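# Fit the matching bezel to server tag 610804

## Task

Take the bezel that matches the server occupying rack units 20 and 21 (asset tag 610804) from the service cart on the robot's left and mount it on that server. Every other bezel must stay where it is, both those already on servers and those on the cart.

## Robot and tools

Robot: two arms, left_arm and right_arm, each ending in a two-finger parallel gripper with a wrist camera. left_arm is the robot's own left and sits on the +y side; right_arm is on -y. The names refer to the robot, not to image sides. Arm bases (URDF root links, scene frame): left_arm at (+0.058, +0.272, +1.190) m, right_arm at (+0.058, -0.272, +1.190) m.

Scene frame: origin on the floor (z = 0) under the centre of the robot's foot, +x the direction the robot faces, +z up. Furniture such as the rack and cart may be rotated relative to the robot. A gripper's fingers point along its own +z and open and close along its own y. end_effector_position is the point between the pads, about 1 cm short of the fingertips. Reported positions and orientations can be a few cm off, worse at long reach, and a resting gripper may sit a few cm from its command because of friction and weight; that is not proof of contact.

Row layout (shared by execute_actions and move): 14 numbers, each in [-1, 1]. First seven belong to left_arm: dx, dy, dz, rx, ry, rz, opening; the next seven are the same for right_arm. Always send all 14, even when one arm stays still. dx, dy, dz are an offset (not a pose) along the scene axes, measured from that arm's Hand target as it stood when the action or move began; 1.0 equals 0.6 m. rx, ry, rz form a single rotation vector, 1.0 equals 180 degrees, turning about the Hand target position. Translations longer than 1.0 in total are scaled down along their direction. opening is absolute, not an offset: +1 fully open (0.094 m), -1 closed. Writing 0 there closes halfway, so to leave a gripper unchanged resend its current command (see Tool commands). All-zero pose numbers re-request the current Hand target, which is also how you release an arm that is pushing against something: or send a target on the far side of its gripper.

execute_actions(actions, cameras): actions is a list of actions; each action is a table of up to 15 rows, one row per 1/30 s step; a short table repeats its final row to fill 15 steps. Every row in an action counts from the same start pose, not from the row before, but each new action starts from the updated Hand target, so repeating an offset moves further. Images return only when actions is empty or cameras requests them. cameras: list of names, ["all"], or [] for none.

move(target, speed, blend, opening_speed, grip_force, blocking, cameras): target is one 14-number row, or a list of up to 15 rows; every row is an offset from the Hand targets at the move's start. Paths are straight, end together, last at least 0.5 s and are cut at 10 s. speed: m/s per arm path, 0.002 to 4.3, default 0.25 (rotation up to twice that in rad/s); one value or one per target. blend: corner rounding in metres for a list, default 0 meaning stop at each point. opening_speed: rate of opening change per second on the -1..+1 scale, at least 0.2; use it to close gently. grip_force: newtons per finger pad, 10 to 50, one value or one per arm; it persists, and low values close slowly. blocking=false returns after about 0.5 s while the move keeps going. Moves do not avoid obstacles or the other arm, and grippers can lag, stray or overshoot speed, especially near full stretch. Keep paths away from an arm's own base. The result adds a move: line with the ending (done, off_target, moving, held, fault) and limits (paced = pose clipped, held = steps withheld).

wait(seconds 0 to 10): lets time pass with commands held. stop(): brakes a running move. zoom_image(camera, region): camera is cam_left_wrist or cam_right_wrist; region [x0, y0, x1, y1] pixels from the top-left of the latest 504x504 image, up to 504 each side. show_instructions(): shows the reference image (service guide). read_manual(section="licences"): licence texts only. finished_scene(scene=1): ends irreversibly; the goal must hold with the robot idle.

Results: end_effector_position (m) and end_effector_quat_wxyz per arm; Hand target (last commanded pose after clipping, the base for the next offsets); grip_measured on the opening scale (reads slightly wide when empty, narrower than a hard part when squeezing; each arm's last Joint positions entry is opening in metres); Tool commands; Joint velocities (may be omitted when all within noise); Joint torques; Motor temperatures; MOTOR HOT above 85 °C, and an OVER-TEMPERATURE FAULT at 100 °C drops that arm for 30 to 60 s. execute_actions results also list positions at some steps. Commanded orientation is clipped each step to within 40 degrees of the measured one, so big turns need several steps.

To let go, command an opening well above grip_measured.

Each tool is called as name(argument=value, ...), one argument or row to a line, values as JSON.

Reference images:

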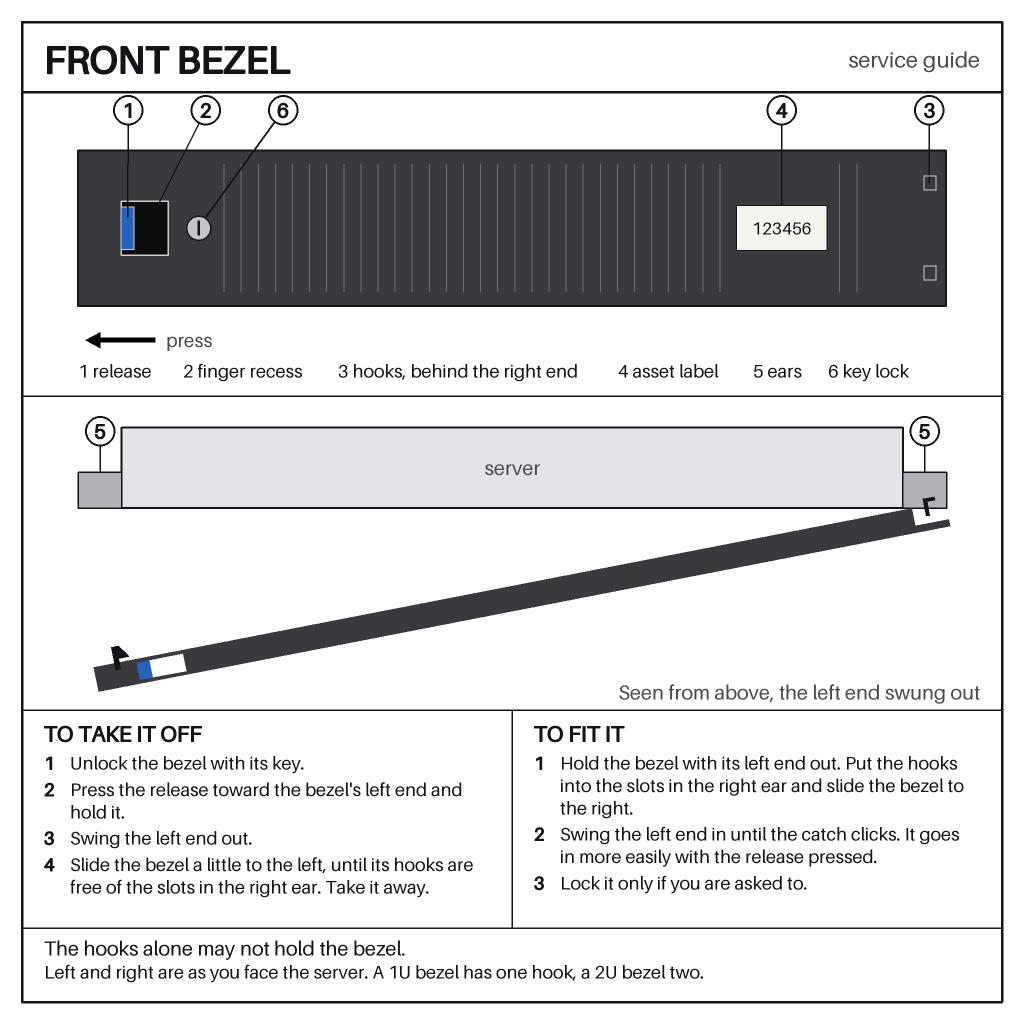

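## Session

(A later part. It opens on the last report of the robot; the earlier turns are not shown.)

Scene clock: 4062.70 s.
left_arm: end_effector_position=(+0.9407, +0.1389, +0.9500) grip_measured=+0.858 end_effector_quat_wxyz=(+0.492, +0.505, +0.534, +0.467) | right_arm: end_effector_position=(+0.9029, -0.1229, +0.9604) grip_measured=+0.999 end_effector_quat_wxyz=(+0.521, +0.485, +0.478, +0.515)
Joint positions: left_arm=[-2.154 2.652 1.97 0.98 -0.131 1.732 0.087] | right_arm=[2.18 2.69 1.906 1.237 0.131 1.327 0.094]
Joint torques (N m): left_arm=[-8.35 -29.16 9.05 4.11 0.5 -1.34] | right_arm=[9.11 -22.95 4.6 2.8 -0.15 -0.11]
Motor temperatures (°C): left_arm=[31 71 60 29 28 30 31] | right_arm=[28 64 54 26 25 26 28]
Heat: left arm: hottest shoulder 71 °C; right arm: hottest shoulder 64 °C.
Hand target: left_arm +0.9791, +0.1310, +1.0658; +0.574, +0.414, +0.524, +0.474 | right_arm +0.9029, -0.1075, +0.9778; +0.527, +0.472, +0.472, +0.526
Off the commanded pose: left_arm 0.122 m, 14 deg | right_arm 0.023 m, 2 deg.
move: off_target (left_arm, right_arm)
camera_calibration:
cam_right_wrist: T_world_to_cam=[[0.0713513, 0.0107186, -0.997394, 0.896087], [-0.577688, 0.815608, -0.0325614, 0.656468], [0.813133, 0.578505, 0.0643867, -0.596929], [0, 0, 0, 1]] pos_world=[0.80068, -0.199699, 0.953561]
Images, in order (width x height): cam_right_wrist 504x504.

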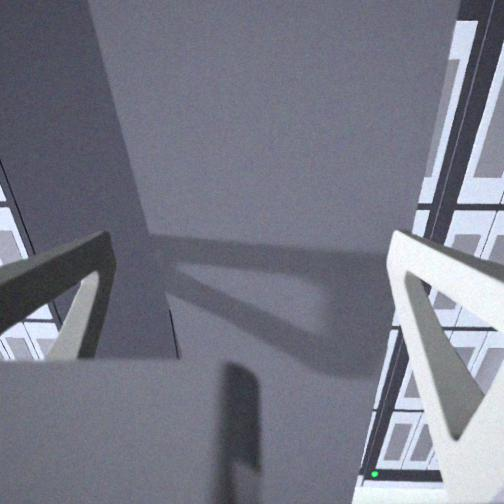

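move(
  target=[0,0.0,0.0,0,0,0,0.6,0,0.0,0,0,0.011,0,1],
  speed=0.08,
  cameras=["cam_right_wrist"],
)

Scene clock: 4066.00 s.
left_arm: end_effector_position=(+0.9407, +0.1389, +0.9500) grip_measured=+0.858 end_effector_quat_wxyz=(+0.492, +0.505, +0.534, +0.467) | right_arm: end_effector_position=(+0.8923, -0.1222, +0.9478) grip_measured=+0.999 end_effector_quat_wxyz=(+0.514, +0.491, +0.487, +0.507)
Joint positions: left_arm=[-2.154 2.652 1.97 0.98 -0.131 1.732 0.087] | right_arm=[2.18 2.69 1.875 1.237 0.136 1.327 0.094]
Joint torques (N m): left_arm=[-8 -29.1 9.05 4.15 0.47 -1.34] | right_arm=[9.64 -24.29 4.59 1.91 -0.02 -0.1]
Motor temperatures (°C): left_arm=[31 71 60 29 28 30 31] | right_arm=[28 64 53 26 25 26 28]
Heat: left arm: hottest shoulder 71 °C; right arm: hottest shoulder 64 °C.
Hand target: left_arm +0.9791, +0.1310, +1.0658; +0.574, +0.414, +0.524, +0.474 | right_arm +0.9029, -0.1075, +0.9778; +0.518, +0.481, +0.481, +0.518
Off the commanded pose: left_arm 0.122 m, 14 deg | right_arm 0.035 m, 2 deg.
move: off_target (left_arm, right_arm)
camera_calibration:
cam_right_wrist: T_world_to_cam=[[0.039728, 0.0068847, -0.999187, 0.913638], [-0.580481, 0.814086, -0.0174708, 0.637385], [0.813304, 0.580703, 0.0363385, -0.561173], [0, 0, 0, 1]] pos_world=[0.790097, -0.199302, 0.944423]
Images, in order (width x height): cam_right_wrist 504x504.

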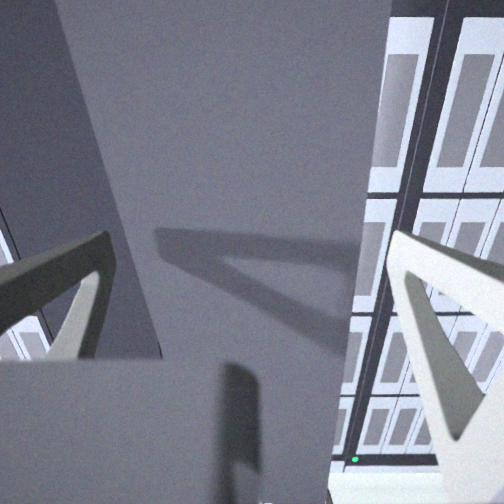

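move(
  target=[0,0.0,0.0,0,0,0,0.6,0.05,0.0,0.002,0,-0.003,0,1],
  speed=0.08,
  cameras=["cam_right_wrist"],
)

Scene clock: 4068.53 s.
left_arm: end_effector_position=(+0.9431, +0.1404, +0.9562) grip_measured=+0.858 end_effector_quat_wxyz=(+0.497, +0.497, +0.536, +0.467) | right_arm: end_effector_position=(+0.9219, -0.1216, +0.9644) grip_measured=+0.999 end_effector_quat_wxyz=(+0.516, +0.489, +0.484, +0.510)
Joint positions: left_arm=[-2.154 2.646 1.97 0.986 -0.133 1.718 0.087] | right_arm=[2.18 2.69 1.961 1.161 0.134 1.327 0.094]
Joint torques (N m): left_arm=[-8.18 -28.81 8.99 3.96 0.47 -1.2] | right_arm=[9.11 -22.12 8.61 1.61 -0.17 -0.12]
Motor temperatures (°C): left_arm=[31 71 60 29 28 30 31] | right_arm=[28 64 53 26 25 26 28]
Heat: left arm: hottest shoulder 71 °C; right arm: hottest shoulder 64 °C.
Hand target: left_arm +0.9790, +0.1310, +1.0655; +0.573, +0.414, +0.524, +0.474 | right_arm +0.9330, -0.1075, +0.9791; +0.521, +0.478, +0.479, +0.520
Off the commanded pose: left_arm 0.116 m, 13 deg | right_arm 0.023 m, 2 deg.
move: off_target (left_arm, right_arm)
camera_calibration:
cam_right_wrist: T_world_to_cam=[[0.0502073, 0.00817603, -0.998705, 0.919125], [-0.580206, 0.814159, -0.0225032, 0.659025], [0.812921, 0.580585, 0.0456205, -0.594854], [0, 0, 0, 1]] pos_world=[0.819793, -0.198702, 0.959903]
Images, in order (width x height): cam_right_wrist 504x504.

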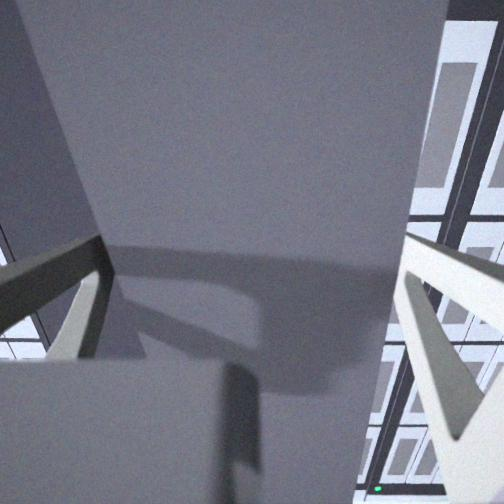

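move(
  target=[0,0.0,0.0,0,0,0,0.6,0.003,0.0,0,0,0,0,0.6],
  opening_speed=0.3,
  cameras=["cam_right_wrist"],
)

Scene clock: 4072.63 s.
left_arm: end_effector_position=(+0.9432, +0.1405, +0.9565) grip_measured=+0.858 end_effector_quat_wxyz=(+0.498, +0.496, +0.537, +0.466) | right_arm: end_effector_position=(+0.9230, -0.1214, +0.9641) grip_measured=+0.850 end_effector_quat_wxyz=(+0.516, +0.489, +0.486, +0.508)
Joint positions: left_arm=[-2.154 2.646 1.97 0.986 -0.133 1.713 0.087] | right_arm=[2.18 2.69 1.964 1.155 0.134 1.324 0.087]
Joint torques (N m): left_arm=[-8.06 -28.81 8.98 3.99 0.45 -1.15] | right_arm=[8.82 -21.95 8.91 1.46 -0.19 -0.07]
Motor temperatures (°C): left_arm=[31 74 59 29 28 30 31] | right_arm=[28 64 54 26 25 26 28]
Heat: left arm: hottest shoulder 74 °C; right arm: hottest shoulder 64 °C.
Hand target: left_arm +0.9791, +0.1311, +1.0658; +0.573, +0.414, +0.524, +0.474 | right_arm +0.9347, -0.1075, +0.9790; +0.521, +0.478, +0.479, +0.520
Off the commanded pose: left_arm 0.115 m, 13 deg | right_arm 0.024 m, 2 deg.
move: off_target (left_arm, right_arm)
camera_calibration:
cam_right_wrist: T_world_to_cam=[[0.0468768, 0.0042571, -0.998892, 0.921516], [-0.580738, 0.813743, -0.0237853, 0.661093], [0.81274, 0.581209, 0.0406179, -0.590805], [0, 0, 0, 1]] pos_world=[0.820895, -0.198502, 0.960216]
Images, in order (width x height): cam_right_wrist 504x504.

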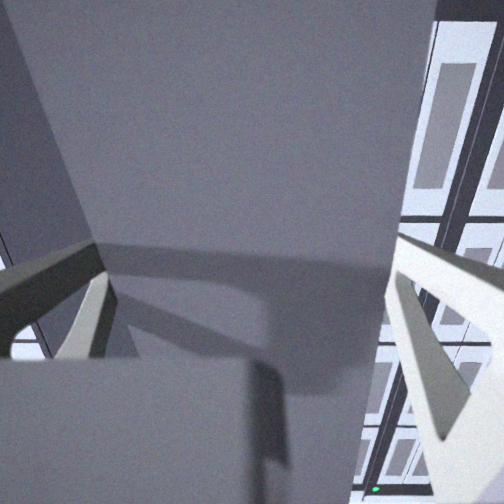

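move(
  target=[0,0.0,0.0,0,0,0,0.6,0,0.0,0,0,0,0,1],
  opening_speed=0.5,
  cameras=[],
)

move(
  target=[0,0.0,0.0,0,0,0,0.6,-0.2,0.0,-0.025,0,0.008,0,1],
  speed=0.15,
  cameras=[],
)

move(
  target=[0,0.0,0.0,0,0,0,0.6,0,0.0,0,-0.5,0,0,1],
  speed=0.4,
  cameras=[],
)

move(
  target=[0,0.0,0.0,0,0,0,0.6,0,0.0,0,-0.5,0,0,1],
  speed=0.4,
  cameras=["all"],
)

Scene clock: 4081.47 s.
left_arm: end_effector_position=(+0.9432, +0.1405, +0.9565) grip_measured=+0.858 end_effector_quat_wxyz=(+0.499, +0.496, +0.537, +0.466) | right_arm: end_effector_position=(+0.9244, -0.1216, +0.9659) grip_measured=+0.999 end_effector_quat_wxyz=(+0.517, +0.488, +0.485, +0.509)
Joint positions: left_arm=[-2.154 2.646 1.97 0.986 -0.133 1.712 0.087] | right_arm=[2.18 2.69 1.968 1.155 0.133 1.324 0.094]
Joint torques (N m): left_arm=[-8.18 -28.86 9.01 3.95 0.44 -1.13] | right_arm=[9.52 -21.77 8.98 1.69 -0.2 -0.06]
Motor temperatures (°C): left_arm=[31 78 59 29 27 30 31] | right_arm=[28 64 53 25 25 26 29]
Heat: left arm: hottest shoulder 78 °C; right arm: hottest shoulder 64 °C.
Hand target: left_arm +0.9791, +0.1311, +1.0658; +0.573, +0.414, +0.524, +0.474 | right_arm +0.9348, -0.1075, +0.9790; +0.521, +0.478, +0.479, +0.520
Off the commanded pose: left_arm 0.115 m, 13 deg | right_arm 0.022 m, 2 deg.
move: off_target (left_arm, right_arm)
No camera images: "cameras" was empty.

Scene clock: 4083.00 s.
left_arm: end_effector_position=(+0.9427, +0.1404, +0.9558) grip_measured=+0.858 end_effector_quat_wxyz=(+0.496, +0.499, +0.535, +0.468) | right_arm: end_effector_position=(+0.8052, -0.1180, +0.9321) grip_measured=+0.999 end_effector_quat_wxyz=(+0.503, +0.499, +0.499, +0.499)
Joint positions: left_arm=[-2.154 2.646 1.969 0.986 -0.133 1.723 0.087] | right_arm=[2.199 2.646 1.593 1.437 0.156 1.324 0.094]
Joint torques (N m): left_arm=[-8.23 -28.92 9.03 3.97 0.51 -1.24] | right_arm=[8.76 -21.95 2.76 2.7 -0.03 -0.14]
Motor temperatures (°C): left_arm=[31 78 59 29 27 30 31] | right_arm=[28 64 53 25 25 26 29]
Heat: left arm: hottest shoulder 78 °C; right arm: hottest shoulder 64 °C.
Hand target: left_arm +0.9791, +0.1312, +1.0658; +0.573, +0.414, +0.524, +0.474 | right_arm +0.8148, -0.1074, +0.9641; +0.515, +0.485, +0.486, +0.514
Off the commanded pose: left_arm 0.116 m, 13 deg | right_arm 0.035 m, 3 deg.
move: off_target (left_arm, right_arm)
No camera images: "cameras" was empty.

Scene clock: 4085.87 s.
left_arm: end_effector_position=(+0.9427, +0.1404, +0.9558) grip_measured=+0.858 end_effector_quat_wxyz=(+0.496, +0.499, +0.535, +0.468) | right_arm: end_effector_position=(+0.8031, -0.1118, +0.9407) grip_measured=+0.999 end_effector_quat_wxyz=(+0.698, -0.016, +0.715, +0.021)
Joint positions: left_arm=[-2.154 2.646 1.969 0.986 -0.133 1.723 0.087] | right_arm=[2.199 2.601 1.542 1.402 0.107 -0.23 0.094]
Joint torques (N m): left_arm=[-8.29 -28.81 9.02 3.96 0.5 -1.23] | right_arm=[7.12 -22.48 2.5 1.52 -0.18 -0.05]
Motor temperatures (°C): left_arm=[31 79 59 29 27 30 31] | right_arm=[28 64 53 25 25 26 29]
Heat: left arm: hottest shoulder 79 °C; right arm: hottest shoulder 64 °C.
Hand target: left_arm +0.9791, +0.1312, +1.0658; +0.573, +0.414, +0.524, +0.474 | right_arm +0.8148, -0.1074, +0.9640; +0.707, -0.021, +0.707, +0.020
Off the commanded pose: left_arm 0.116 m, 13 deg | right_arm 0.027 m, 1 deg.
move: off_target (left_arm, right_arm)
No camera images: "cameras" was empty.

Scene clock: 4088.73 s.
left_arm: end_effector_position=(+0.9427, +0.1404, +0.9558) grip_measured=+0.858 end_effector_quat_wxyz=(+0.496, +0.499, +0.535, +0.468) | right_arm: end_effector_position=(+0.8038, -0.1217, +0.9380) grip_measured=+0.999 end_effector_quat_wxyz=(+0.475, -0.517, +0.524, -0.482)
Joint positions: left_arm=[-2.154 2.646 1.969 0.986 -0.133 1.723 0.087] | right_arm=[2.205 2.575 1.52 1.355 0.192 -1.799 0.094]
Joint torques (N m): left_arm=[-8.23 -28.81 9.06 3.96 0.49 -1.23] | right_arm=[9.11 -22.42 2.88 1.46 0.02 0.05]
Motor temperatures (°C): left_arm=[31 80 58 29 27 30 31] | right_arm=[28 63 53 25 25 26 29]
Heat: left arm: hottest shoulder 80 °C; right arm: hottest shoulder 63 °C.
Hand target: left_arm +0.9791, +0.1312, +1.0658; +0.573, +0.414, +0.524, +0.474 | right_arm +0.8148, -0.1073, +0.9643; -0.485, +0.514, -0.514, +0.486
Off the commanded pose: left_arm 0.116 m, 13 deg | right_arm 0.032 m, 2 deg.
move: off_target (left_arm, right_arm)
camera_calibration:
cam_left_wrist: T_world_to_cam=[[-0.0665162, -0.0717234, -0.995204, 1.02329], [-0.594504, 0.803886, -0.0182006, 0.468054], [0.801336, 0.590443, -0.0961114, -0.623701], [0, 0, 0, 1]] pos_world=[0.846119, 0.0653913, 0.966954]
cam_right_wrist: T_world_to_cam=[[0.0807663, -0.0123473, 0.996657, -1.00006], [-0.599623, -0.799347, 0.0386888, 0.351742], [0.796197, -0.600742, -0.071964, -0.517643], [0, 0, 0, 1]] pos_world=[0.70383, -0.0421542, 0.945855]

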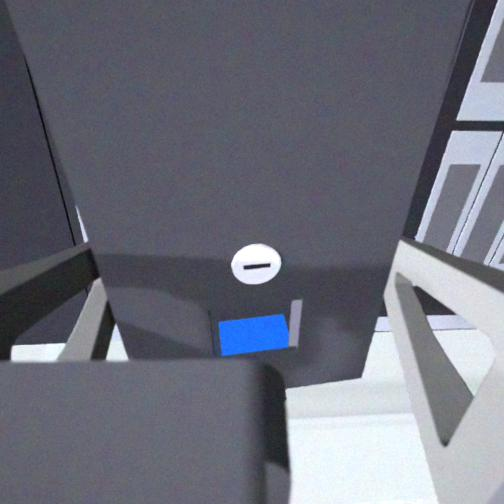

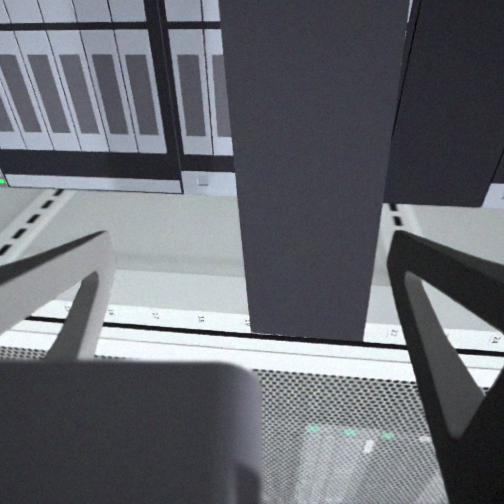

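move(
  target=[0,0.0,-0.06,0,0,0,0.6,0,0.0,0,0,0,0,1],
  speed=0.1,
  cameras=[],
)

Scene clock: 4094.40 s.
left_arm: end_effector_position=(+0.9259, +0.1336, +0.9241) grip_measured=+0.858 end_effector_quat_wxyz=(+0.492, +0.509, +0.537, +0.459) | right_arm: end_effector_position=(+0.8038, -0.1217, +0.9380) grip_measured=+0.999 end_effector_quat_wxyz=(+0.475, -0.517, +0.524, -0.482)
Joint positions: left_arm=[-2.154 2.693 1.972 1.004 -0.124 1.723 0.087] | right_arm=[2.205 2.575 1.52 1.355 0.192 -1.799 0.094]
Joint torques (N m): left_arm=[-7.41 -26.7 12.12 4.12 0.61 -1.28] | right_arm=[9.52 -22.07 2.78 1.44 0.03 0.03]
Motor temperatures (°C): left_arm=[31 81 58 29 27 30 31] | right_arm=[28 62 52 25 25 26 28]
Heat: left arm: hottest shoulder 81 °C; right arm: hottest shoulder 62 °C.
Hand target: left_arm +0.9790, +0.1311, +1.0295; +0.573, +0.414, +0.524, +0.474 | right_arm +0.8148, -0.1073, +0.9643; -0.485, +0.514, -0.514, +0.486
Off the commanded pose: left_arm 0.118 m, 14 deg | right_arm 0.032 m, 2 deg.
move: off_target (left_arm, right_arm)
No camera images: "cameras" was empty.

move(
  target=[0,0.0,-0.01,0,0,0,0.6,0.06,0.0,0.005,0,0,0,1],
  speed=0.15,
  cameras=["cam_right_wrist"],
)

Scene clock: 4099.33 s.
left_arm: end_effector_position=(+0.9261, +0.1329, +0.9264) grip_measured=+0.858 end_effector_quat_wxyz=(+0.496, +0.507, +0.534, +0.460) | right_arm: end_effector_position=(+0.8326, -0.1172, +0.9408) grip_measured=+0.999 end_effector_quat_wxyz=(+0.472, -0.522, +0.526, -0.477)
Joint positions: left_arm=[-2.154 2.693 1.972 1.012 -0.118 1.723 0.087] | right_arm=[2.205 2.574 1.598 1.26 0.19 -1.799 0.094]
Joint torques (N m): left_arm=[-7.12 -26.11 12.79 3.86 0.4 -1.3] | right_arm=[8.41 -22.18 5.41 1.5 -0.19 0.09]
Motor temperatures (°C): left_arm=[31 81 58 29 27 30 31] | right_arm=[28 61 52 25 25 26 28]
Heat: left arm: hottest shoulder 81 °C; right arm: hottest shoulder 61 °C.
Hand target: left_arm +0.9790, +0.1310, +1.0236; +0.574, +0.414, +0.524, +0.474 | right_arm +0.8508, -0.1073, +0.9672; -0.485, +0.514, -0.514, +0.486
Off the commanded pose: left_arm 0.111 m, 14 deg | right_arm 0.034 m, 2 deg.
move: off_target (left_arm, right_arm)
camera_calibration:
cam_right_wrist: T_world_to_cam=[[0.0956747, -0.0087691, 0.995374, -1.01588], [-0.594109, -0.802827, 0.0500326, 0.356828], [0.798674, -0.596147, -0.08202, -0.529783], [0, 0, 0, 1]] pos_world=[0.732313, -0.0382654, 0.949874]
Images, in order (width x height): cam_right_wrist 504x504.

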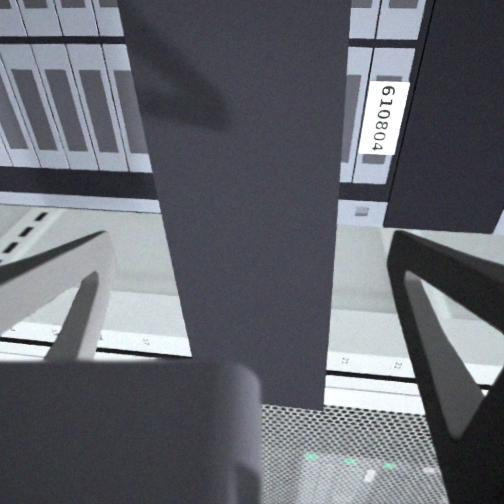

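move(
  target=[0,0.0,0,0,0,0,0.6,0.06,0.0,-0.01,0,-0.02,0,1],
  speed=0.12,
  cameras=["cam_right_wrist"],
)

Scene clock: 4105.40 s.
left_arm: end_effector_position=(+0.9261, +0.1329, +0.9264) grip_measured=+0.858 end_effector_quat_wxyz=(+0.496, +0.507, +0.534, +0.460) | right_arm: end_effector_position=(+0.8787, -0.1086, +0.9573) grip_measured=+0.999 end_effector_quat_wxyz=(+0.500, -0.500, +0.505, -0.495)
Joint positions: left_arm=[-2.154 2.693 1.972 1.012 -0.118 1.723 0.087] | right_arm=[2.205 2.627 1.776 1.222 0.161 -1.803 0.094]
Joint torques (N m): left_arm=[-7.24 -26.05 12.78 3.86 0.4 -1.29] | right_arm=[8.29 -21.07 6.82 1.52 -0.14 0.04]
Motor temperatures (°C): left_arm=[31 81 58 29 27 30 31] | right_arm=[28 62 51 25 25 26 28]
Heat: left arm: hottest shoulder 81 °C; right arm: hottest shoulder 62 °C.
Hand target: left_arm +0.9790, +0.1310, +1.0236; +0.574, +0.414, +0.524, +0.474 | right_arm +0.8868, -0.1073, +0.9613; +0.501, -0.499, +0.499, -0.501
Off the commanded pose: left_arm 0.111 m, 14 deg | right_arm 0.009 m, 1 deg.
move: off_target (left_arm)
camera_calibration:
cam_right_wrist: T_world_to_cam=[[0.00581617, -0.020577, 0.999771, -0.963173], [-0.589589, -0.807596, -0.0131917, 0.446418], [0.807683, -0.589377, -0.0168291, -0.629614], [0, 0, 0, 1]] pos_world=[0.777333, -0.0303735, 0.958246]
Images, in order (width x height): cam_right_wrist 504x504.

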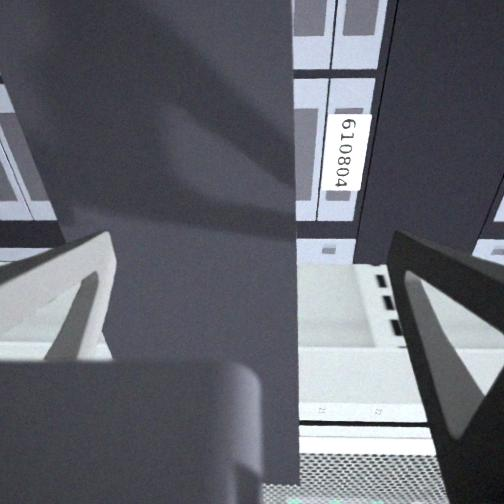

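move(
  target=[0,0.0,0,0,0,0,0.6,0.005,0.0,-0.05,0,0.0,0,1],
  speed=0.12,
  cameras=["cam_right_wrist"],
)

Scene clock: 4108.17 s.
left_arm: end_effector_position=(+0.9261, +0.1329, +0.9264) grip_measured=+0.858 end_effector_quat_wxyz=(+0.496, +0.507, +0.534, +0.460) | right_arm: end_effector_position=(+0.8764, -0.0989, +0.9240) grip_measured=+0.999 end_effector_quat_wxyz=(+0.501, -0.505, +0.503, -0.490)
Joint positions: left_arm=[-2.154 2.693 1.972 1.012 -0.118 1.723 0.087] | right_arm=[2.205 2.711 1.861 1.21 0.151 -1.803 0.094]
Joint torques (N m): left_arm=[-7.24 -26.29 12.78 3.86 0.4 -1.28] | right_arm=[7 -21.42 7.35 1.63 -0.18 0.13]
Motor temperatures (°C): left_arm=[30 81 58 29 27 30 31] | right_arm=[28 61 52 25 25 26 28]
Heat: left arm: hottest shoulder 81 °C; right arm: hottest shoulder 61 °C.
Hand target: left_arm +0.9790, +0.1310, +1.0236; +0.574, +0.414, +0.524, +0.474 | right_arm +0.8897, -0.1073, +0.9311; +0.501, -0.499, +0.499, -0.501
Off the commanded pose: left_arm 0.111 m, 14 deg | right_arm 0.017 m, 2 deg.
move: off_target (left_arm, right_arm)
camera_calibration:
cam_right_wrist: T_world_to_cam=[[0.0146617, -0.0187406, 0.999717, -0.937156], [-0.579657, -0.814832, -0.00677361, 0.437006], [0.814729, -0.579394, -0.0228099, -0.622234], [0, 0, 0, 1]] pos_world=[0.774006, -0.0219951, 0.925657]
Images, in order (width x height): cam_right_wrist 504x504.

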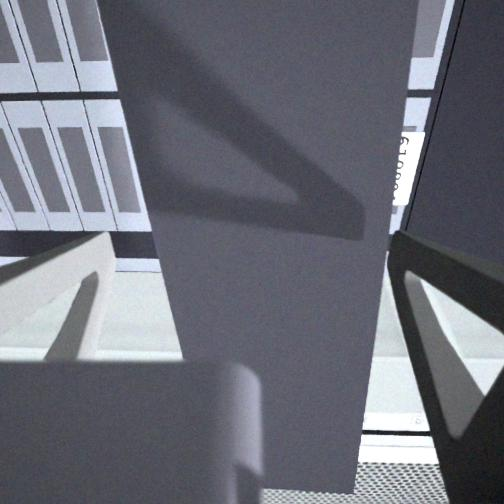

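move(
  target=[0,0.0,0,0,0,0,0.6,0.035,0.0,0.012,0,-0.005,0,1],
  speed=0.12,
  cameras=["cam_right_wrist"],
)

Scene clock: 4110.87 s.
left_arm: end_effector_position=(+0.9298, +0.1343, +0.9306) grip_measured=+0.858 end_effector_quat_wxyz=(+0.498, +0.502, +0.534, +0.463) | right_arm: end_effector_position=(+0.9001, -0.0972, +0.9378) grip_measured=+0.999 end_effector_quat_wxyz=(+0.508, -0.498, +0.498, -0.496)
Joint positions: left_arm=[-2.154 2.693 1.982 1.012 -0.123 1.72 0.087] | right_arm=[2.205 2.717 1.935 1.165 0.144 -1.803 0.094]
Joint torques (N m): left_arm=[-7.3 -26.05 12.49 3.79 0.53 -1.26] | right_arm=[6.83 -21.01 8.16 1.52 -0.13 0.1]
Motor temperatures (°C): left_arm=[30 81 58 29 27 30 31] | right_arm=[28 61 52 25 25 26 28]
Heat: left arm: hottest shoulder 81 °C; right arm: hottest shoulder 61 °C.
Hand target: left_arm +0.9791, +0.1311, +1.0237; +0.573, +0.414, +0.524, +0.474 | right_arm +0.9107, -0.1073, +0.9384; +0.505, -0.495, +0.495, -0.505
Off the commanded pose: left_arm 0.105 m, 13 deg | right_arm 0.015 m, 1 deg.
move: off_target (left_arm, right_arm)
camera_calibration:
cam_right_wrist: T_world_to_cam=[[-0.00991266, -0.0221815, 0.999705, -0.92949], [-0.578811, -0.815114, -0.0238251, 0.467432], [0.815402, -0.578876, -0.00475896, -0.657805], [0, 0, 0, 1]] pos_world=[0.797716, -0.0203945, 0.937222]
Images, in order (width x height): cam_right_wrist 504x504.

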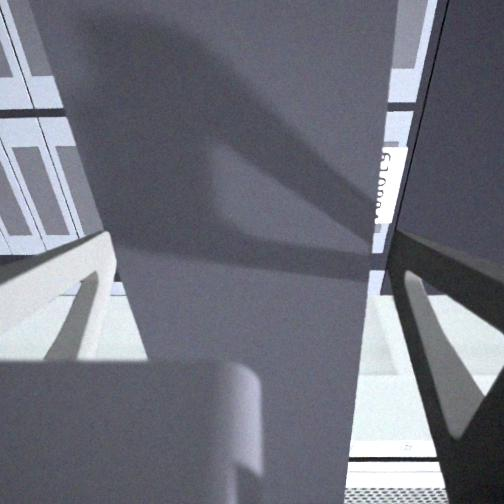

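move(
  target=[0,0.0,0,0,0,0,0.6,0.02,0.0,-0.006,0,0,0,1],
  speed=0.12,
  cameras=["cam_right_wrist"],
)

Scene clock: 4115.07 s.
left_arm: end_effector_position=(+0.9298, +0.1349, +0.9304) grip_measured=+0.858 end_effector_quat_wxyz=(+0.497, +0.502, +0.535, +0.464) | right_arm: end_effector_position=(+0.9117, -0.0950, +0.9351) grip_measured=+0.999 end_effector_quat_wxyz=(+0.508, -0.499, +0.497, -0.495)
Joint positions: left_arm=[-2.153 2.693 1.982 1.012 -0.124 1.72 0.087] | right_arm=[2.204 2.741 1.996 1.127 0.142 -1.803 0.094]
Joint torques (N m): left_arm=[-7.18 -26.11 12.45 3.81 0.61 -1.26] | right_arm=[7.12 -21.48 8.58 1.54 -0.22 0.09]
Motor temperatures (°C): left_arm=[30 81 59 29 27 30 31] | right_arm=[28 61 52 25 25 26 28]
Heat: left arm: hottest shoulder 81 °C; right arm: hottest shoulder 61 °C.
Hand target: left_arm +0.9791, +0.1309, +1.0237; +0.574, +0.414, +0.524, +0.474 | right_arm +0.9228, -0.1075, +0.9346; +0.505, -0.495, +0.495, -0.505
Off the commanded pose: left_arm 0.106 m, 13 deg | right_arm 0.017 m, 1 deg.
move: off_target (left_arm, right_arm)
camera_calibration:
cam_right_wrist: T_world_to_cam=[[-0.00958833, -0.0217891, 0.999717, -0.926897], [-0.577462, -0.816084, -0.0233252, 0.474155], [0.816361, -0.577522, -0.00475747, -0.666731], [0, 0, 0, 1]] pos_world=[0.809213, -0.0182974, 0.934522]
Images, in order (width x height): cam_right_wrist 504x504.

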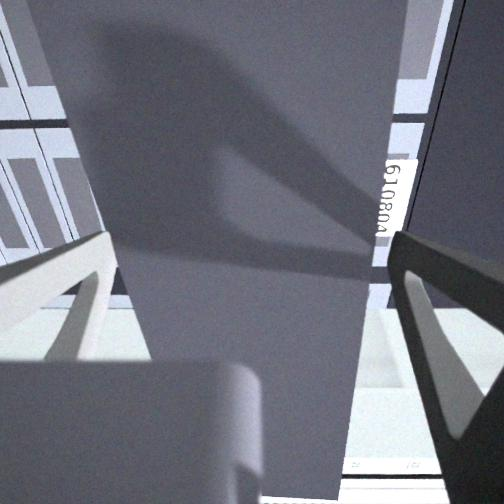

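move(
  target=[
    [0,0.0,0,0,0,0,0.6,-0.025,0.0,-0.006,0,0.001,0,1],
    [0,0.0,0,0,0,0,0.6,-0.02,0.0,-0.012,0,0.001,0,1],
  ],
  speed=0.1,
  cameras=["cam_right_wrist"],
)

Scene clock: 4118.57 s.
left_arm: end_effector_position=(+0.9297, +0.1347, +0.9301) grip_measured=+0.858 end_effector_quat_wxyz=(+0.497, +0.502, +0.534, +0.464) | right_arm: end_effector_position=(+0.9068, -0.0942, +0.9287) grip_measured=+0.999 end_effector_quat_wxyz=(+0.506, -0.502, +0.499, -0.493)
Joint positions: left_arm=[-2.153 2.693 1.982 1.012 -0.124 1.72 0.087] | right_arm=[2.204 2.746 1.988 1.131 0.142 -1.803 0.094]
Joint torques (N m): left_arm=[-7.47 -26.29 12.45 3.82 0.58 -1.25] | right_arm=[6.65 -21.95 6.94 2.56 -0.13 0.1]
Motor temperatures (°C): left_arm=[30 81 59 29 27 30 31] | right_arm=[28 61 52 25 25 26 28]
Heat: left arm: hottest shoulder 81 °C; right arm: hottest shoulder 61 °C.
Hand target: left_arm +0.9791, +0.1310, +1.0238; +0.574, +0.414, +0.524, +0.474 | right_arm +0.9108, -0.1076, +0.9275; +0.504, -0.496, +0.495, -0.505
Off the commanded pose: left_arm 0.106 m, 13 deg | right_arm 0.014 m, 2 deg.
move: off_target (left_arm, right_arm)
camera_calibration:
cam_right_wrist: T_world_to_cam=[[-0.000323419, -0.0203283, 0.999793, -0.928842], [-0.57576, -0.817446, -0.016807, 0.464113], [0.817619, -0.575646, -0.0114398, -0.657014], [0, 0, 0, 1]] pos_world=[0.804104, -0.0177021, 0.928935]
Images, in order (width x height): cam_right_wrist 504x504.

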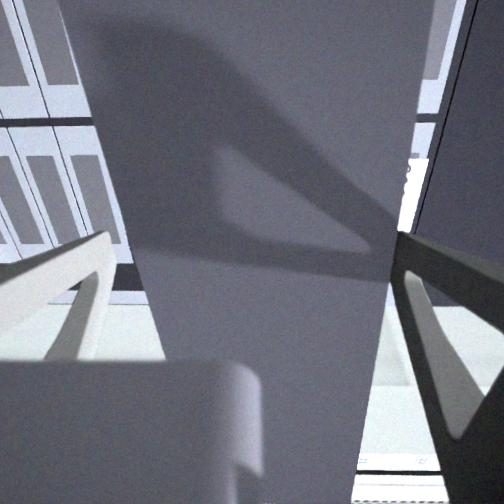

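move(
  target=[0,0.0,0,0,0,0,0.6,0,0.0,0.002,0,-0.005,0,1],
  speed=0.1,
  cameras=["cam_right_wrist"],
)

Scene clock: 4121.33 s.
left_arm: end_effector_position=(+0.9291, +0.1345, +0.9289) grip_measured=+0.858 end_effector_quat_wxyz=(+0.497, +0.503, +0.535, +0.463) | right_arm: end_effector_position=(+0.9051, -0.0934, +0.9270) grip_measured=+0.999 end_effector_quat_wxyz=(+0.508, -0.502, +0.498, -0.492)
Joint positions: left_arm=[-2.153 2.695 1.982 1.012 -0.124 1.72 0.087] | right_arm=[2.204 2.75 1.988 1.137 0.139 -1.803 0.094]
Joint torques (N m): left_arm=[-7.36 -26.05 12.45 3.78 0.58 -1.24] | right_arm=[6.95 -20.89 7.53 2.77 -0.16 0.08]
Motor temperatures (°C): left_arm=[30 80 60 29 27 31 31] | right_arm=[28 61 52 25 25 26 28]
Heat: left arm: hottest shoulder 80 °C; right arm: hottest shoulder 61 °C.
Hand target: left_arm +0.9791, +0.1310, +1.0237; +0.574, +0.414, +0.524, +0.474 | right_arm +0.9108, -0.1076, +0.9286; +0.508, -0.492, +0.492, -0.508
Off the commanded pose: left_arm 0.107 m, 14 deg | right_arm 0.015 m, 2 deg.
move: off_target (left_arm, right_arm)
camera_calibration:
cam_right_wrist: T_world_to_cam=[[-0.00265462, -0.0206145, 0.999784, -0.925058], [-0.573316, -0.819128, -0.0184119, 0.462805], [0.81933, -0.573241, -0.00964417, -0.658247], [0, 0, 0, 1]] pos_world=[0.802199, -0.0173069, 0.927031]
Images, in order (width x height): cam_right_wrist 504x504.

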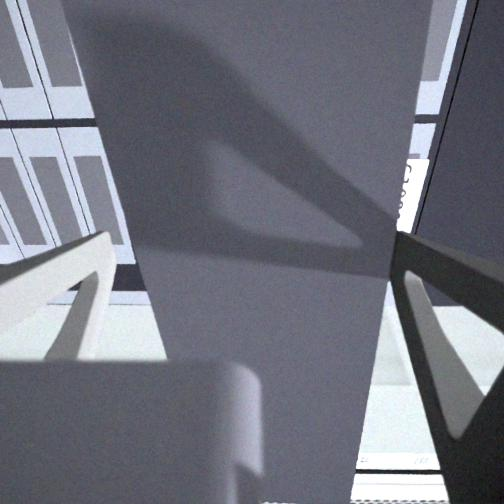

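move(
  target=[0,0.0,0,0,0,0,0.6,-0.01,0.0,0.008,0,-0.006,0,1],
  speed=0.1,
  cameras=["cam_right_wrist"],
)

Scene clock: 4124.13 s.
left_arm: end_effector_position=(+0.9291, +0.1345, +0.9289) grip_measured=+0.858 end_effector_quat_wxyz=(+0.497, +0.503, +0.535, +0.463) | right_arm: end_effector_position=(+0.9050, -0.0949, +0.9353) grip_measured=+0.999 end_effector_quat_wxyz=(+0.516, -0.491, +0.492, -0.501)
Joint positions: left_arm=[-2.153 2.695 1.982 1.012 -0.124 1.72 0.087] | right_arm=[2.204 2.75 1.988 1.171 0.136 -1.803 0.094]
Joint torques (N m): left_arm=[-7.3 -26.23 12.45 3.78 0.57 -1.25] | right_arm=[6.71 -21.25 5.71 2.88 -0.21 0.1]
Motor temperatures (°C): left_arm=[30 79 60 29 27 31 31] | right_arm=[28 61 52 25 25 26 28]
Heat: left arm: hottest shoulder 79 °C; right arm: hottest shoulder 61 °C.
Hand target: left_arm +0.9791, +0.1310, +1.0237; +0.574, +0.414, +0.524, +0.474 | right_arm +0.9049, -0.1076, +0.9336; +0.513, -0.487, +0.487, -0.513
Off the commanded pose: left_arm 0.107 m, 14 deg | right_arm 0.013 m, 2 deg.
move: off_target (left_arm, right_arm)
camera_calibration:
cam_right_wrist: T_world_to_cam=[[-0.036361, -0.025452, 0.999015, -0.90265], [-0.576552, -0.815992, -0.0417738, 0.486714], [0.816251, -0.577503, 0.0149959, -0.679609], [0, 0, 0, 1]] pos_world=[0.802526, -0.0182957, 0.932284]
Images, in order (width x height): cam_right_wrist 504x504.

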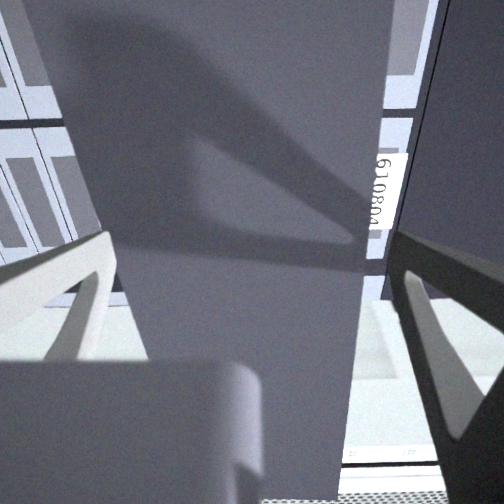

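move(
  target=[0,0.0,0,0,0,0,0.6,-0.01,0.0,-0.006,0,0.005,0,1],
  speed=0.1,
  cameras=["cam_right_wrist"],
)

Scene clock: 4126.93 s.
left_arm: end_effector_position=(+0.9291, +0.1345, +0.9289) grip_measured=+0.858 end_effector_quat_wxyz=(+0.497, +0.503, +0.535, +0.463) | right_arm: end_effector_position=(+0.8981, -0.0942, +0.9278) grip_measured=+0.999 end_effector_quat_wxyz=(+0.512, -0.497, +0.494, -0.496)
Joint positions: left_arm=[-2.153 2.695 1.982 1.012 -0.124 1.72 0.087] | right_arm=[2.204 2.75 1.967 1.174 0.136 -1.803 0.094]
Joint torques (N m): left_arm=[-7.3 -26.17 12.46 3.81 0.59 -1.26] | right_arm=[6.65 -21.83 5.05 3.07 -0.01 0.11]
Motor temperatures (°C): left_arm=[30 77 60 29 27 31 31] | right_arm=[28 61 52 26 25 26 28]
Heat: left arm: hottest shoulder 77 °C; right arm: hottest shoulder 61 °C.
Hand target: left_arm +0.9791, +0.1310, +1.0237; +0.574, +0.414, +0.524, +0.474 | right_arm +0.8988, -0.1076, +0.9300; +0.509, -0.491, +0.491, -0.509
Off the commanded pose: left_arm 0.107 m, 14 deg | right_arm 0.014 m, 2 deg.
move: off_target (left_arm, right_arm)
camera_calibration:
cam_right_wrist: T_world_to_cam=[[-0.0194458, -0.0228161, 0.999551, -0.910834], [-0.573765, -0.818476, -0.0298451, 0.469313], [0.818789, -0.574088, 0.00282488, -0.664086], [0, 0, 0, 1]] pos_world=[0.795309, -0.0179041, 0.926307]
Images, in order (width x height): cam_right_wrist 504x504.

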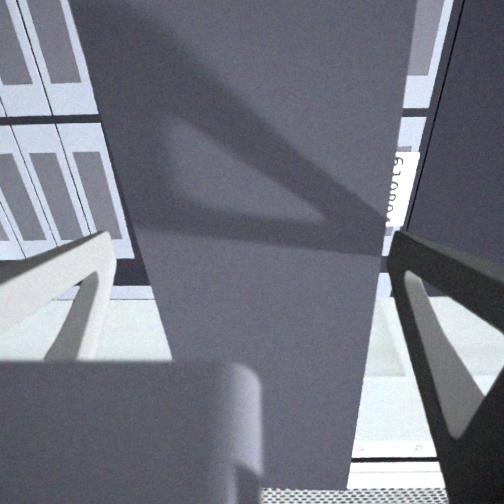

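move(
  target=[0,0.0,0,0,0,0,0.6,0.026,0.0,0.003,0,0,0,1],
  speed=0.1,
  cameras=["cam_right_wrist"],
)

Scene clock: 4131.87 s.
left_arm: end_effector_position=(+0.9291, +0.1345, +0.9289) grip_measured=+0.858 end_effector_quat_wxyz=(+0.497, +0.503, +0.535, +0.463) | right_arm: end_effector_position=(+0.9040, -0.0943, +0.9320) grip_measured=+0.999 end_effector_quat_wxyz=(+0.514, -0.495, +0.493, -0.498)
Joint positions: left_arm=[-2.153 2.695 1.982 1.012 -0.124 1.72 0.087] | right_arm=[2.204 2.751 1.985 1.164 0.136 -1.803 0.094]
Joint torques (N m): left_arm=[-7.3 -26.29 12.42 3.78 0.57 -1.25] | right_arm=[6.48 -21.13 8.09 1.5 -0.1 0.12]
Motor temperatures (°C): left_arm=[30 75 61 29 27 31 31] | right_arm=[28 61 52 26 25 26 28]
Heat: left arm: hottest shoulder 75 °C; right arm: hottest shoulder 61 °C.
Hand target: left_arm +0.9791, +0.1310, +1.0237; +0.574, +0.414, +0.524, +0.474 | right_arm +0.9145, -0.1076, +0.9317; +0.509, -0.491, +0.491, -0.509
Off the commanded pose: left_arm 0.107 m, 14 deg | right_arm 0.017 m, 1 deg.
move: off_target (left_arm, right_arm)
camera_calibration:
cam_right_wrist: T_world_to_cam=[[-0.0263902, -0.0239327, 0.999365, -0.908589], [-0.574948, -0.817452, -0.0347589, 0.478404], [0.817764, -0.5755, 0.00781264, -0.672855], [0, 0, 0, 1]] pos_world=[0.801316, -0.0179006, 0.929897]
Images, in order (width x height): cam_right_wrist 504x504.

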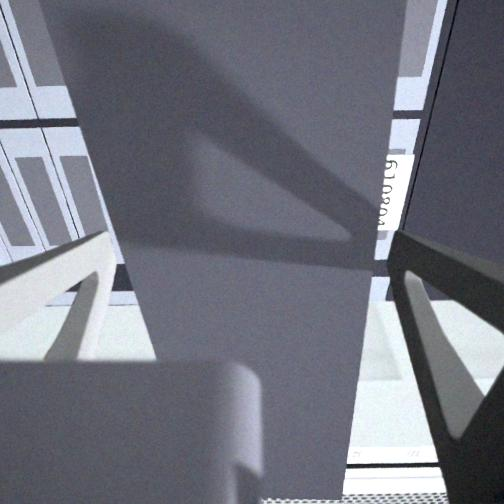

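move(
  target=[0,0.0,0,0,0,0,0.6,0.018,0.0,-0.0015,0,0,0,1],
  speed=0.1,
  cameras=["cam_right_wrist"],
)

Scene clock: 4134.47 s.
left_arm: end_effector_position=(+0.9291, +0.1345, +0.9289) grip_measured=+0.858 end_effector_quat_wxyz=(+0.497, +0.503, +0.535, +0.463) | right_arm: end_effector_position=(+0.9147, -0.0932, +0.9319) grip_measured=+0.999 end_effector_quat_wxyz=(+0.513, -0.495, +0.493, -0.498)
Joint positions: left_arm=[-2.153 2.695 1.982 1.012 -0.124 1.72 0.087] | right_arm=[2.203 2.766 2.034 1.129 0.136 -1.803 0.094]
Joint torques (N m): left_arm=[-7.3 -26.23 12.4 3.78 0.58 -1.25] | right_arm=[6.71 -21.48 8.72 1.54 -0.18 0.15]
Motor temperatures (°C): left_arm=[30 75 61 29 27 31 31] | right_arm=[28 61 52 26 25 26 28]
Heat: left arm: hottest shoulder 75 °C; right arm: hottest shoulder 61 °C.
Hand target: left_arm +0.9791, +0.1310, +1.0237; +0.573, +0.414, +0.524, +0.474 | right_arm +0.9252, -0.1076, +0.9307; +0.509, -0.491, +0.491, -0.509
Off the commanded pose: left_arm 0.107 m, 14 deg | right_arm 0.018 m, 1 deg.
move: off_target (left_arm, right_arm)
camera_calibration:
cam_right_wrist: T_world_to_cam=[[-0.0256155, -0.0234922, 0.999396, -0.908831], [-0.575393, -0.817172, -0.0339566, 0.485073], [0.817476, -0.575915, 0.00741503, -0.680374], [0, 0, 0, 1]] pos_world=[0.812017, -0.0168, 0.929798]
Images, in order (width x height): cam_right_wrist 504x504.

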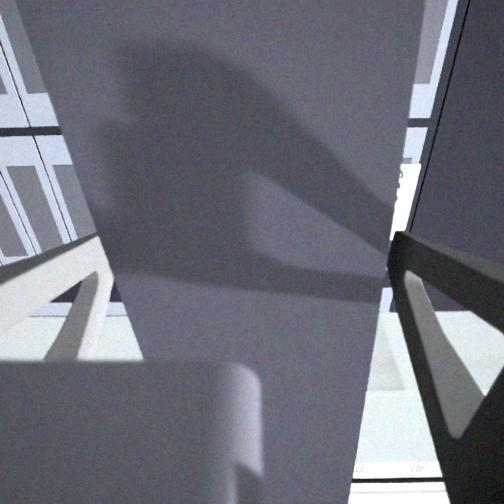

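move(
  target=[0,0.0,0,0,0,0,0.6,0.0,0.0,0,0,0,0,0.6],
  opening_speed=0.3,
  cameras=["cam_right_wrist"],
)

Scene clock: 4137.87 s.
left_arm: end_effector_position=(+0.9291, +0.1345, +0.9289) grip_measured=+0.858 end_effector_quat_wxyz=(+0.497, +0.503, +0.535, +0.463) | right_arm: end_effector_position=(+0.9139, -0.0929, +0.9304) grip_measured=+0.842 end_effector_quat_wxyz=(+0.512, -0.496, +0.493, -0.498)
Joint positions: left_arm=[-2.153 2.695 1.982 1.012 -0.124 1.72 0.087] | right_arm=[2.203 2.768 2.034 1.129 0.135 -1.805 0.087]
Joint torques (N m): left_arm=[-7.36 -26.11 12.44 3.77 0.57 -1.25] | right_arm=[6.48 -21.36 8.5 1.57 -0.15 0.13]
Motor temperatures (°C): left_arm=[30 74 61 29 27 31 31] | right_arm=[28 61 52 25 25 26 28]
Heat: left arm: hottest shoulder 74 °C; right arm: hottest shoulder 61 °C.
Hand target: left_arm +0.9791, +0.1310, +1.0237; +0.574, +0.414, +0.524, +0.474 | right_arm +0.9251, -0.1073, +0.9308; +0.509, -0.491, +0.491, -0.509
Off the commanded pose: left_arm 0.107 m, 14 deg | right_arm 0.018 m, 2 deg.
move: off_target (left_arm, right_arm)
camera_calibration:
cam_right_wrist: T_world_to_cam=[[-0.0238356, -0.0216937, 0.99948, -0.908937], [-0.574776, -0.817706, -0.0314556, 0.481975], [0.817964, -0.575227, 0.00702155, -0.679555], [0, 0, 0, 1]] pos_world=[0.811214, -0.0165023, 0.928397]
Images, in order (width x height): cam_right_wrist 504x504.

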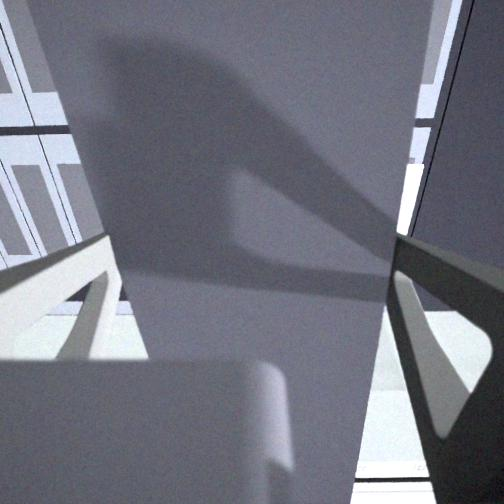

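move(
  target=[0,0.0,0.05,0,0,0,0.6,0.0,0.0,0.1,0,0,0,0.6],
  speed=0.06,
  cameras=[],
)

Scene clock: 4143.27 s.
left_arm: end_effector_position=(+0.9378, +0.1247, +0.9504) grip_measured=+0.858 end_effector_quat_wxyz=(+0.514, +0.488, +0.540, +0.454) | right_arm: end_effector_position=(+0.9141, -0.1030, +0.9621) grip_measured=+0.839 end_effector_quat_wxyz=(+0.495, -0.510, +0.485, -0.510)
Joint positions: left_arm=[-2.168 2.668 1.982 1.002 -0.126 1.681 0.087] | right_arm=[2.202 2.669 1.921 1.134 0.144 -1.854 0.086]
Joint torques (N m): left_arm=[-7.06 -28.51 9.51 3.89 0.17 -0.8] | right_arm=[7 -25.35 4.36 1.68 0.14 0.61]
Motor temperatures (°C): left_arm=[30 73 61 29 27 31 31] | right_arm=[28 60 53 25 25 26 28]
Heat: left arm: hottest shoulder 73 °C; right arm: hottest shoulder 60 °C.
Hand target: left_arm +0.9791, +0.1310, +1.0538; +0.574, +0.414, +0.524, +0.474 | right_arm +0.9251, -0.1075, +0.9906; +0.509, -0.491, +0.491, -0.509
Off the commanded pose: left_arm 0.111 m, 11 deg | right_arm 0.031 m, 3 deg.
move: off_target (left_arm, right_arm)
No camera images: "cameras" was empty.

move(
  target=[0,0.0,0.06,0.03,0,0,0.6,0.0,0.0,0.0,0,0,0,0.6],
  speed=0.06,
  cameras=[],
)

Scene clock: 4147.10 s.
left_arm: end_effector_position=(+0.9374, +0.1256, +0.9751) grip_measured=+0.858 end_effector_quat_wxyz=(+0.498, +0.510, +0.520, +0.471) | right_arm: end_effector_position=(+0.9168, -0.1045, +0.9696) grip_measured=+0.838 end_effector_quat_wxyz=(+0.513, -0.491, +0.500, -0.495)
Joint positions: left_arm=[-2.174 2.601 1.912 1.002 -0.126 1.757 0.087] | right_arm=[2.202 2.656 1.915 1.134 0.144 -1.79 0.086]
Joint torques (N m): left_arm=[-7.41 -29.8 9.05 3.37 0.22 -0.57] | right_arm=[7.82 -24.94 4.72 1.85 0.11 -0.13]
Motor temperatures (°C): left_arm=[30 75 61 29 27 30 31] | right_arm=[28 60 52 25 25 26 29]
Heat: left arm: hottest shoulder 75 °C; right arm: hottest shoulder 60 °C.
Hand target: left_arm +0.9790, +0.1310, +1.0896; +0.553, +0.441, +0.501, +0.498 | right_arm +0.9252, -0.1075, +0.9908; +0.509, -0.491, +0.491, -0.509
Off the commanded pose: left_arm 0.122 m, 11 deg | right_arm 0.023 m, 2 deg.
move: off_target (left_arm, right_arm)
No camera images: "cameras" was empty.

move(
  target=[0,0.0,0.02,0,0,0,0.6,0.0,0.0,0.045,0,0.0,0,0.6],
  speed=0.06,
  cameras=["cam_right_wrist"],
)

Scene clock: 4150.20 s.
left_arm: end_effector_position=(+0.9400, +0.1195, +0.9965) grip_measured=+0.858 end_effector_quat_wxyz=(+0.502, +0.508, +0.520, +0.468) | right_arm: end_effector_position=(+0.9178, -0.1108, +0.9928) grip_measured=+0.838 end_effector_quat_wxyz=(+0.509, -0.492, +0.500, -0.498)
Joint positions: left_arm=[-2.186 2.559 1.881 0.994 -0.132 1.754 0.087] | right_arm=[2.203 2.594 1.853 1.134 0.15 -1.797 0.086]
Joint torques (N m): left_arm=[-6.65 -28.92 9.42 3.51 0.28 -0.51] | right_arm=[8.59 -25.41 4.62 1.69 0.16 -0.09]
Motor temperatures (°C): left_arm=[30 74 60 29 27 30 31] | right_arm=[28 60 52 25 25 26 29]
Heat: left arm: hottest shoulder 74 °C; right arm: hottest shoulder 60 °C.
Hand target: left_arm +0.9791, +0.1312, +1.1016; +0.553, +0.441, +0.501, +0.498 | right_arm +0.9253, -0.1075, +1.0180; +0.509, -0.491, +0.491, -0.509
Off the commanded pose: left_arm 0.113 m, 11 deg | right_arm 0.026 m, 2 deg.
move: off_target (left_arm, right_arm)
camera_calibration:
cam_right_wrist: T_world_to_cam=[[-0.0186312, -0.029265, 0.999398, -0.977079], [-0.586511, -0.8092, -0.0346295, 0.486481], [0.809727, -0.586803, -0.0020879, -0.67815], [0, 0, 0, 1]] pos_world=[0.816239, -0.0328746, 0.991922]
Images, in order (width x height): cam_right_wrist 504x504.

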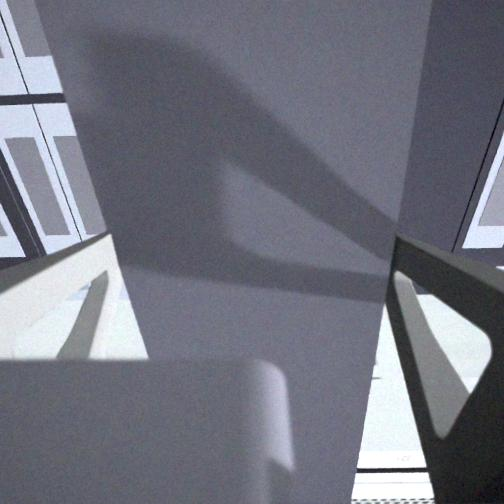

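move(
  target=[0,0.12,-0.005,0,0,0,0.6,0.0,0.12,-0.005,0,0.0,0,0.6],
  speed=0.06,
  cameras=["cam_right_wrist"],
)

Scene clock: 4160.03 s.
left_arm: end_effector_position=(+0.9422, +0.1789, +0.9965) grip_measured=+0.858 end_effector_quat_wxyz=(+0.507, +0.507, +0.524, +0.460) | right_arm: end_effector_position=(+0.9154, -0.0504, +0.9998) grip_measured=+0.838 end_effector_quat_wxyz=(+0.503, -0.494, +0.499, -0.504)
Joint positions: left_arm=[-2.106 2.515 1.829 0.994 -0.048 1.71 0.087] | right_arm=[2.285 2.632 1.92 1.113 0.236 -1.845 0.086]
Joint torques (N m): left_arm=[-4.72 -29.1 8.98 3.97 0.25 -0.5] | right_arm=[10.52 -22.83 8.54 1.18 0.1 0.04]
Motor temperatures (°C): left_arm=[30 73 59 29 27 30 31] | right_arm=[28 59 52 25 25 26 30]
Heat: left arm: hottest shoulder 73 °C; right arm: hottest shoulder 59 °C.
Hand target: left_arm +0.9791, +0.2031, +1.0988; +0.553, +0.441, +0.501, +0.498 | right_arm +0.9251, -0.0353, +1.0148; +0.509, -0.491, +0.491, -0.509
Off the commanded pose: left_arm 0.111 m, 11 deg | right_arm 0.023 m, 1 deg.
move: off_target (left_arm, right_arm)
camera_calibration:
cam_right_wrist: T_world_to_cam=[[-0.0180943, -0.0138039, 0.999741, -0.982405], [-0.594174, -0.80404, -0.0218557, 0.528577], [0.804133, -0.594415, 0.00634664, -0.644503], [0, 0, 0, 1]] pos_world=[0.814557, 0.0283335, 0.997794]
Images, in order (width x height): cam_right_wrist 504x504.

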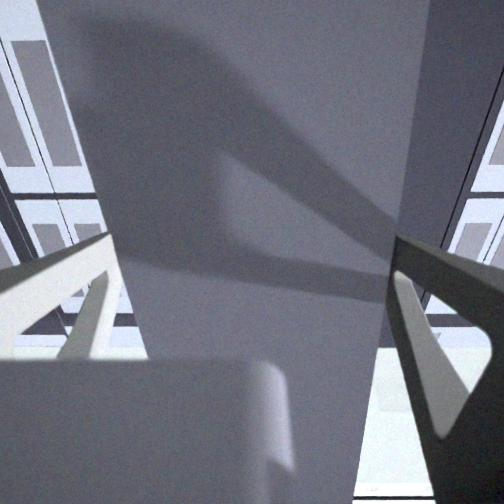

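move(
  target=[0,0.0,0,0,0,0,0.6,0.0,0.0,0,0,0,0,1],
  opening_speed=0.6,
  cameras=[],
)

move(
  target=[
    [0,0.0,0,0,0,0,0.6,-0.07,0.0,-0.01,0,0,0,1],
    [0,0.0,0,0,0,0,0.6,-0.07,-0.14,-0.01,0,0,0,1],
  ],
  speed=0.12,
  blend=0.02,
  cameras=["all"],
)

Scene clock: 4165.60 s.
left_arm: end_effector_position=(+0.9437, +0.1992, +0.9938) grip_measured=+0.858 end_effector_quat_wxyz=(+0.486, +0.519, +0.513, +0.481) | right_arm: end_effector_position=(+0.9155, -0.0501, +0.9969) grip_measured=+0.999 end_effector_quat_wxyz=(+0.499, -0.498, +0.500, -0.503)
Joint positions: left_arm=[-2.083 2.514 1.829 0.994 -0.048 1.767 0.087] | right_arm=[2.285 2.632 1.92 1.101 0.238 -1.848 0.094]
Joint torques (N m): left_arm=[-6.36 -29.1 8.81 3.84 0.48 -1.13] | right_arm=[10.46 -22.59 8.73 1.74 0.03 0.09]
Motor temperatures (°C): left_arm=[30 75 59 29 27 29 31] | right_arm=[28 59 52 25 25 26 30]
Heat: left arm: hottest shoulder 75 °C; right arm: hottest shoulder 59 °C.
Hand target: left_arm +0.9791, +0.2032, +1.0986; +0.553, +0.441, +0.501, +0.498 | right_arm +0.9251, -0.0353, +1.0148; +0.509, -0.491, +0.491, -0.509
Off the commanded pose: left_arm 0.111 m, 12 deg | right_arm 0.025 m, 2 deg.
move: off_target (left_arm, right_arm)
No camera images: "cameras" was empty.

Scene clock: 4167.20 s.
left_arm: end_effector_position=(+0.9437, +0.1992, +0.9938) grip_measured=+0.858 end_effector_quat_wxyz=(+0.486, +0.519, +0.513, +0.481) | right_arm: end_effector_position=(+0.8735, -0.1152, +0.9797) grip_measured=+0.999 end_effector_quat_wxyz=(+0.493, -0.512, +0.495, -0.500)
Joint positions: left_arm=[-2.083 2.514 1.829 0.994 -0.048 1.767 0.087] | right_arm=[2.202 2.557 1.69 1.23 0.151 -1.835 0.094]
Joint torques (N m): left_arm=[-6.42 -28.69 8.85 3.86 0.46 -1.12] | right_arm=[7.18 -23.18 4.25 2.92 -0.15 0.38]
Motor temperatures (°C): left_arm=[30 76 59 29 27 30 31] | right_arm=[28 59 52 25 25 26 29]
Heat: left arm: hottest shoulder 76 °C; right arm: hottest shoulder 59 °C.
Hand target: left_arm +0.9791, +0.2032, +1.0986; +0.553, +0.441, +0.501, +0.498 | right_arm +0.8832, -0.1194, +1.0090; +0.509, -0.491, +0.491, -0.509
Off the commanded pose: left_arm 0.111 m, 12 deg | right_arm 0.031 m, 3 deg.
move: off_target (left_arm, right_arm)
camera_calibration:
cam_left_wrist: T_world_to_cam=[[-0.0616892, -0.00663954, -0.998073, 1.05074], [-0.577134, 0.816089, 0.0302427, 0.355063], [0.814316, 0.577888, -0.0541758, -0.706998], [0, 0, 0, 1]] pos_world=[0.845458, 0.125778, 0.999674]
cam_right_wrist: T_world_to_cam=[[0.0110321, 0.0134585, 0.999849, -0.98634], [-0.581739, -0.81319, 0.0173647, 0.400863], [0.813301, -0.581843, -0.00114185, -0.648386], [0, 0, 0, 1]] pos_world=[0.771412, -0.0380061, 0.97849]

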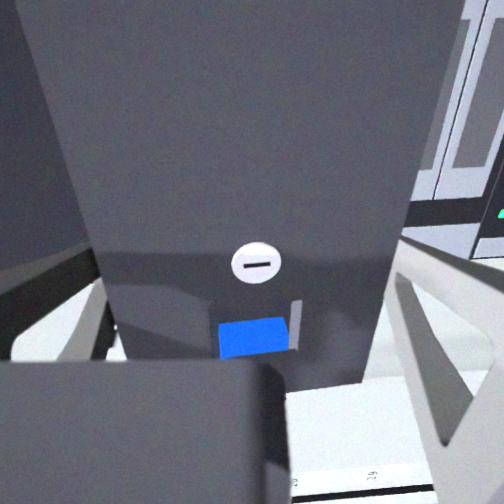

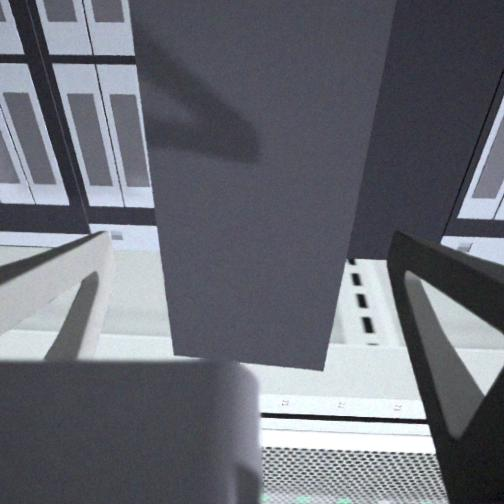

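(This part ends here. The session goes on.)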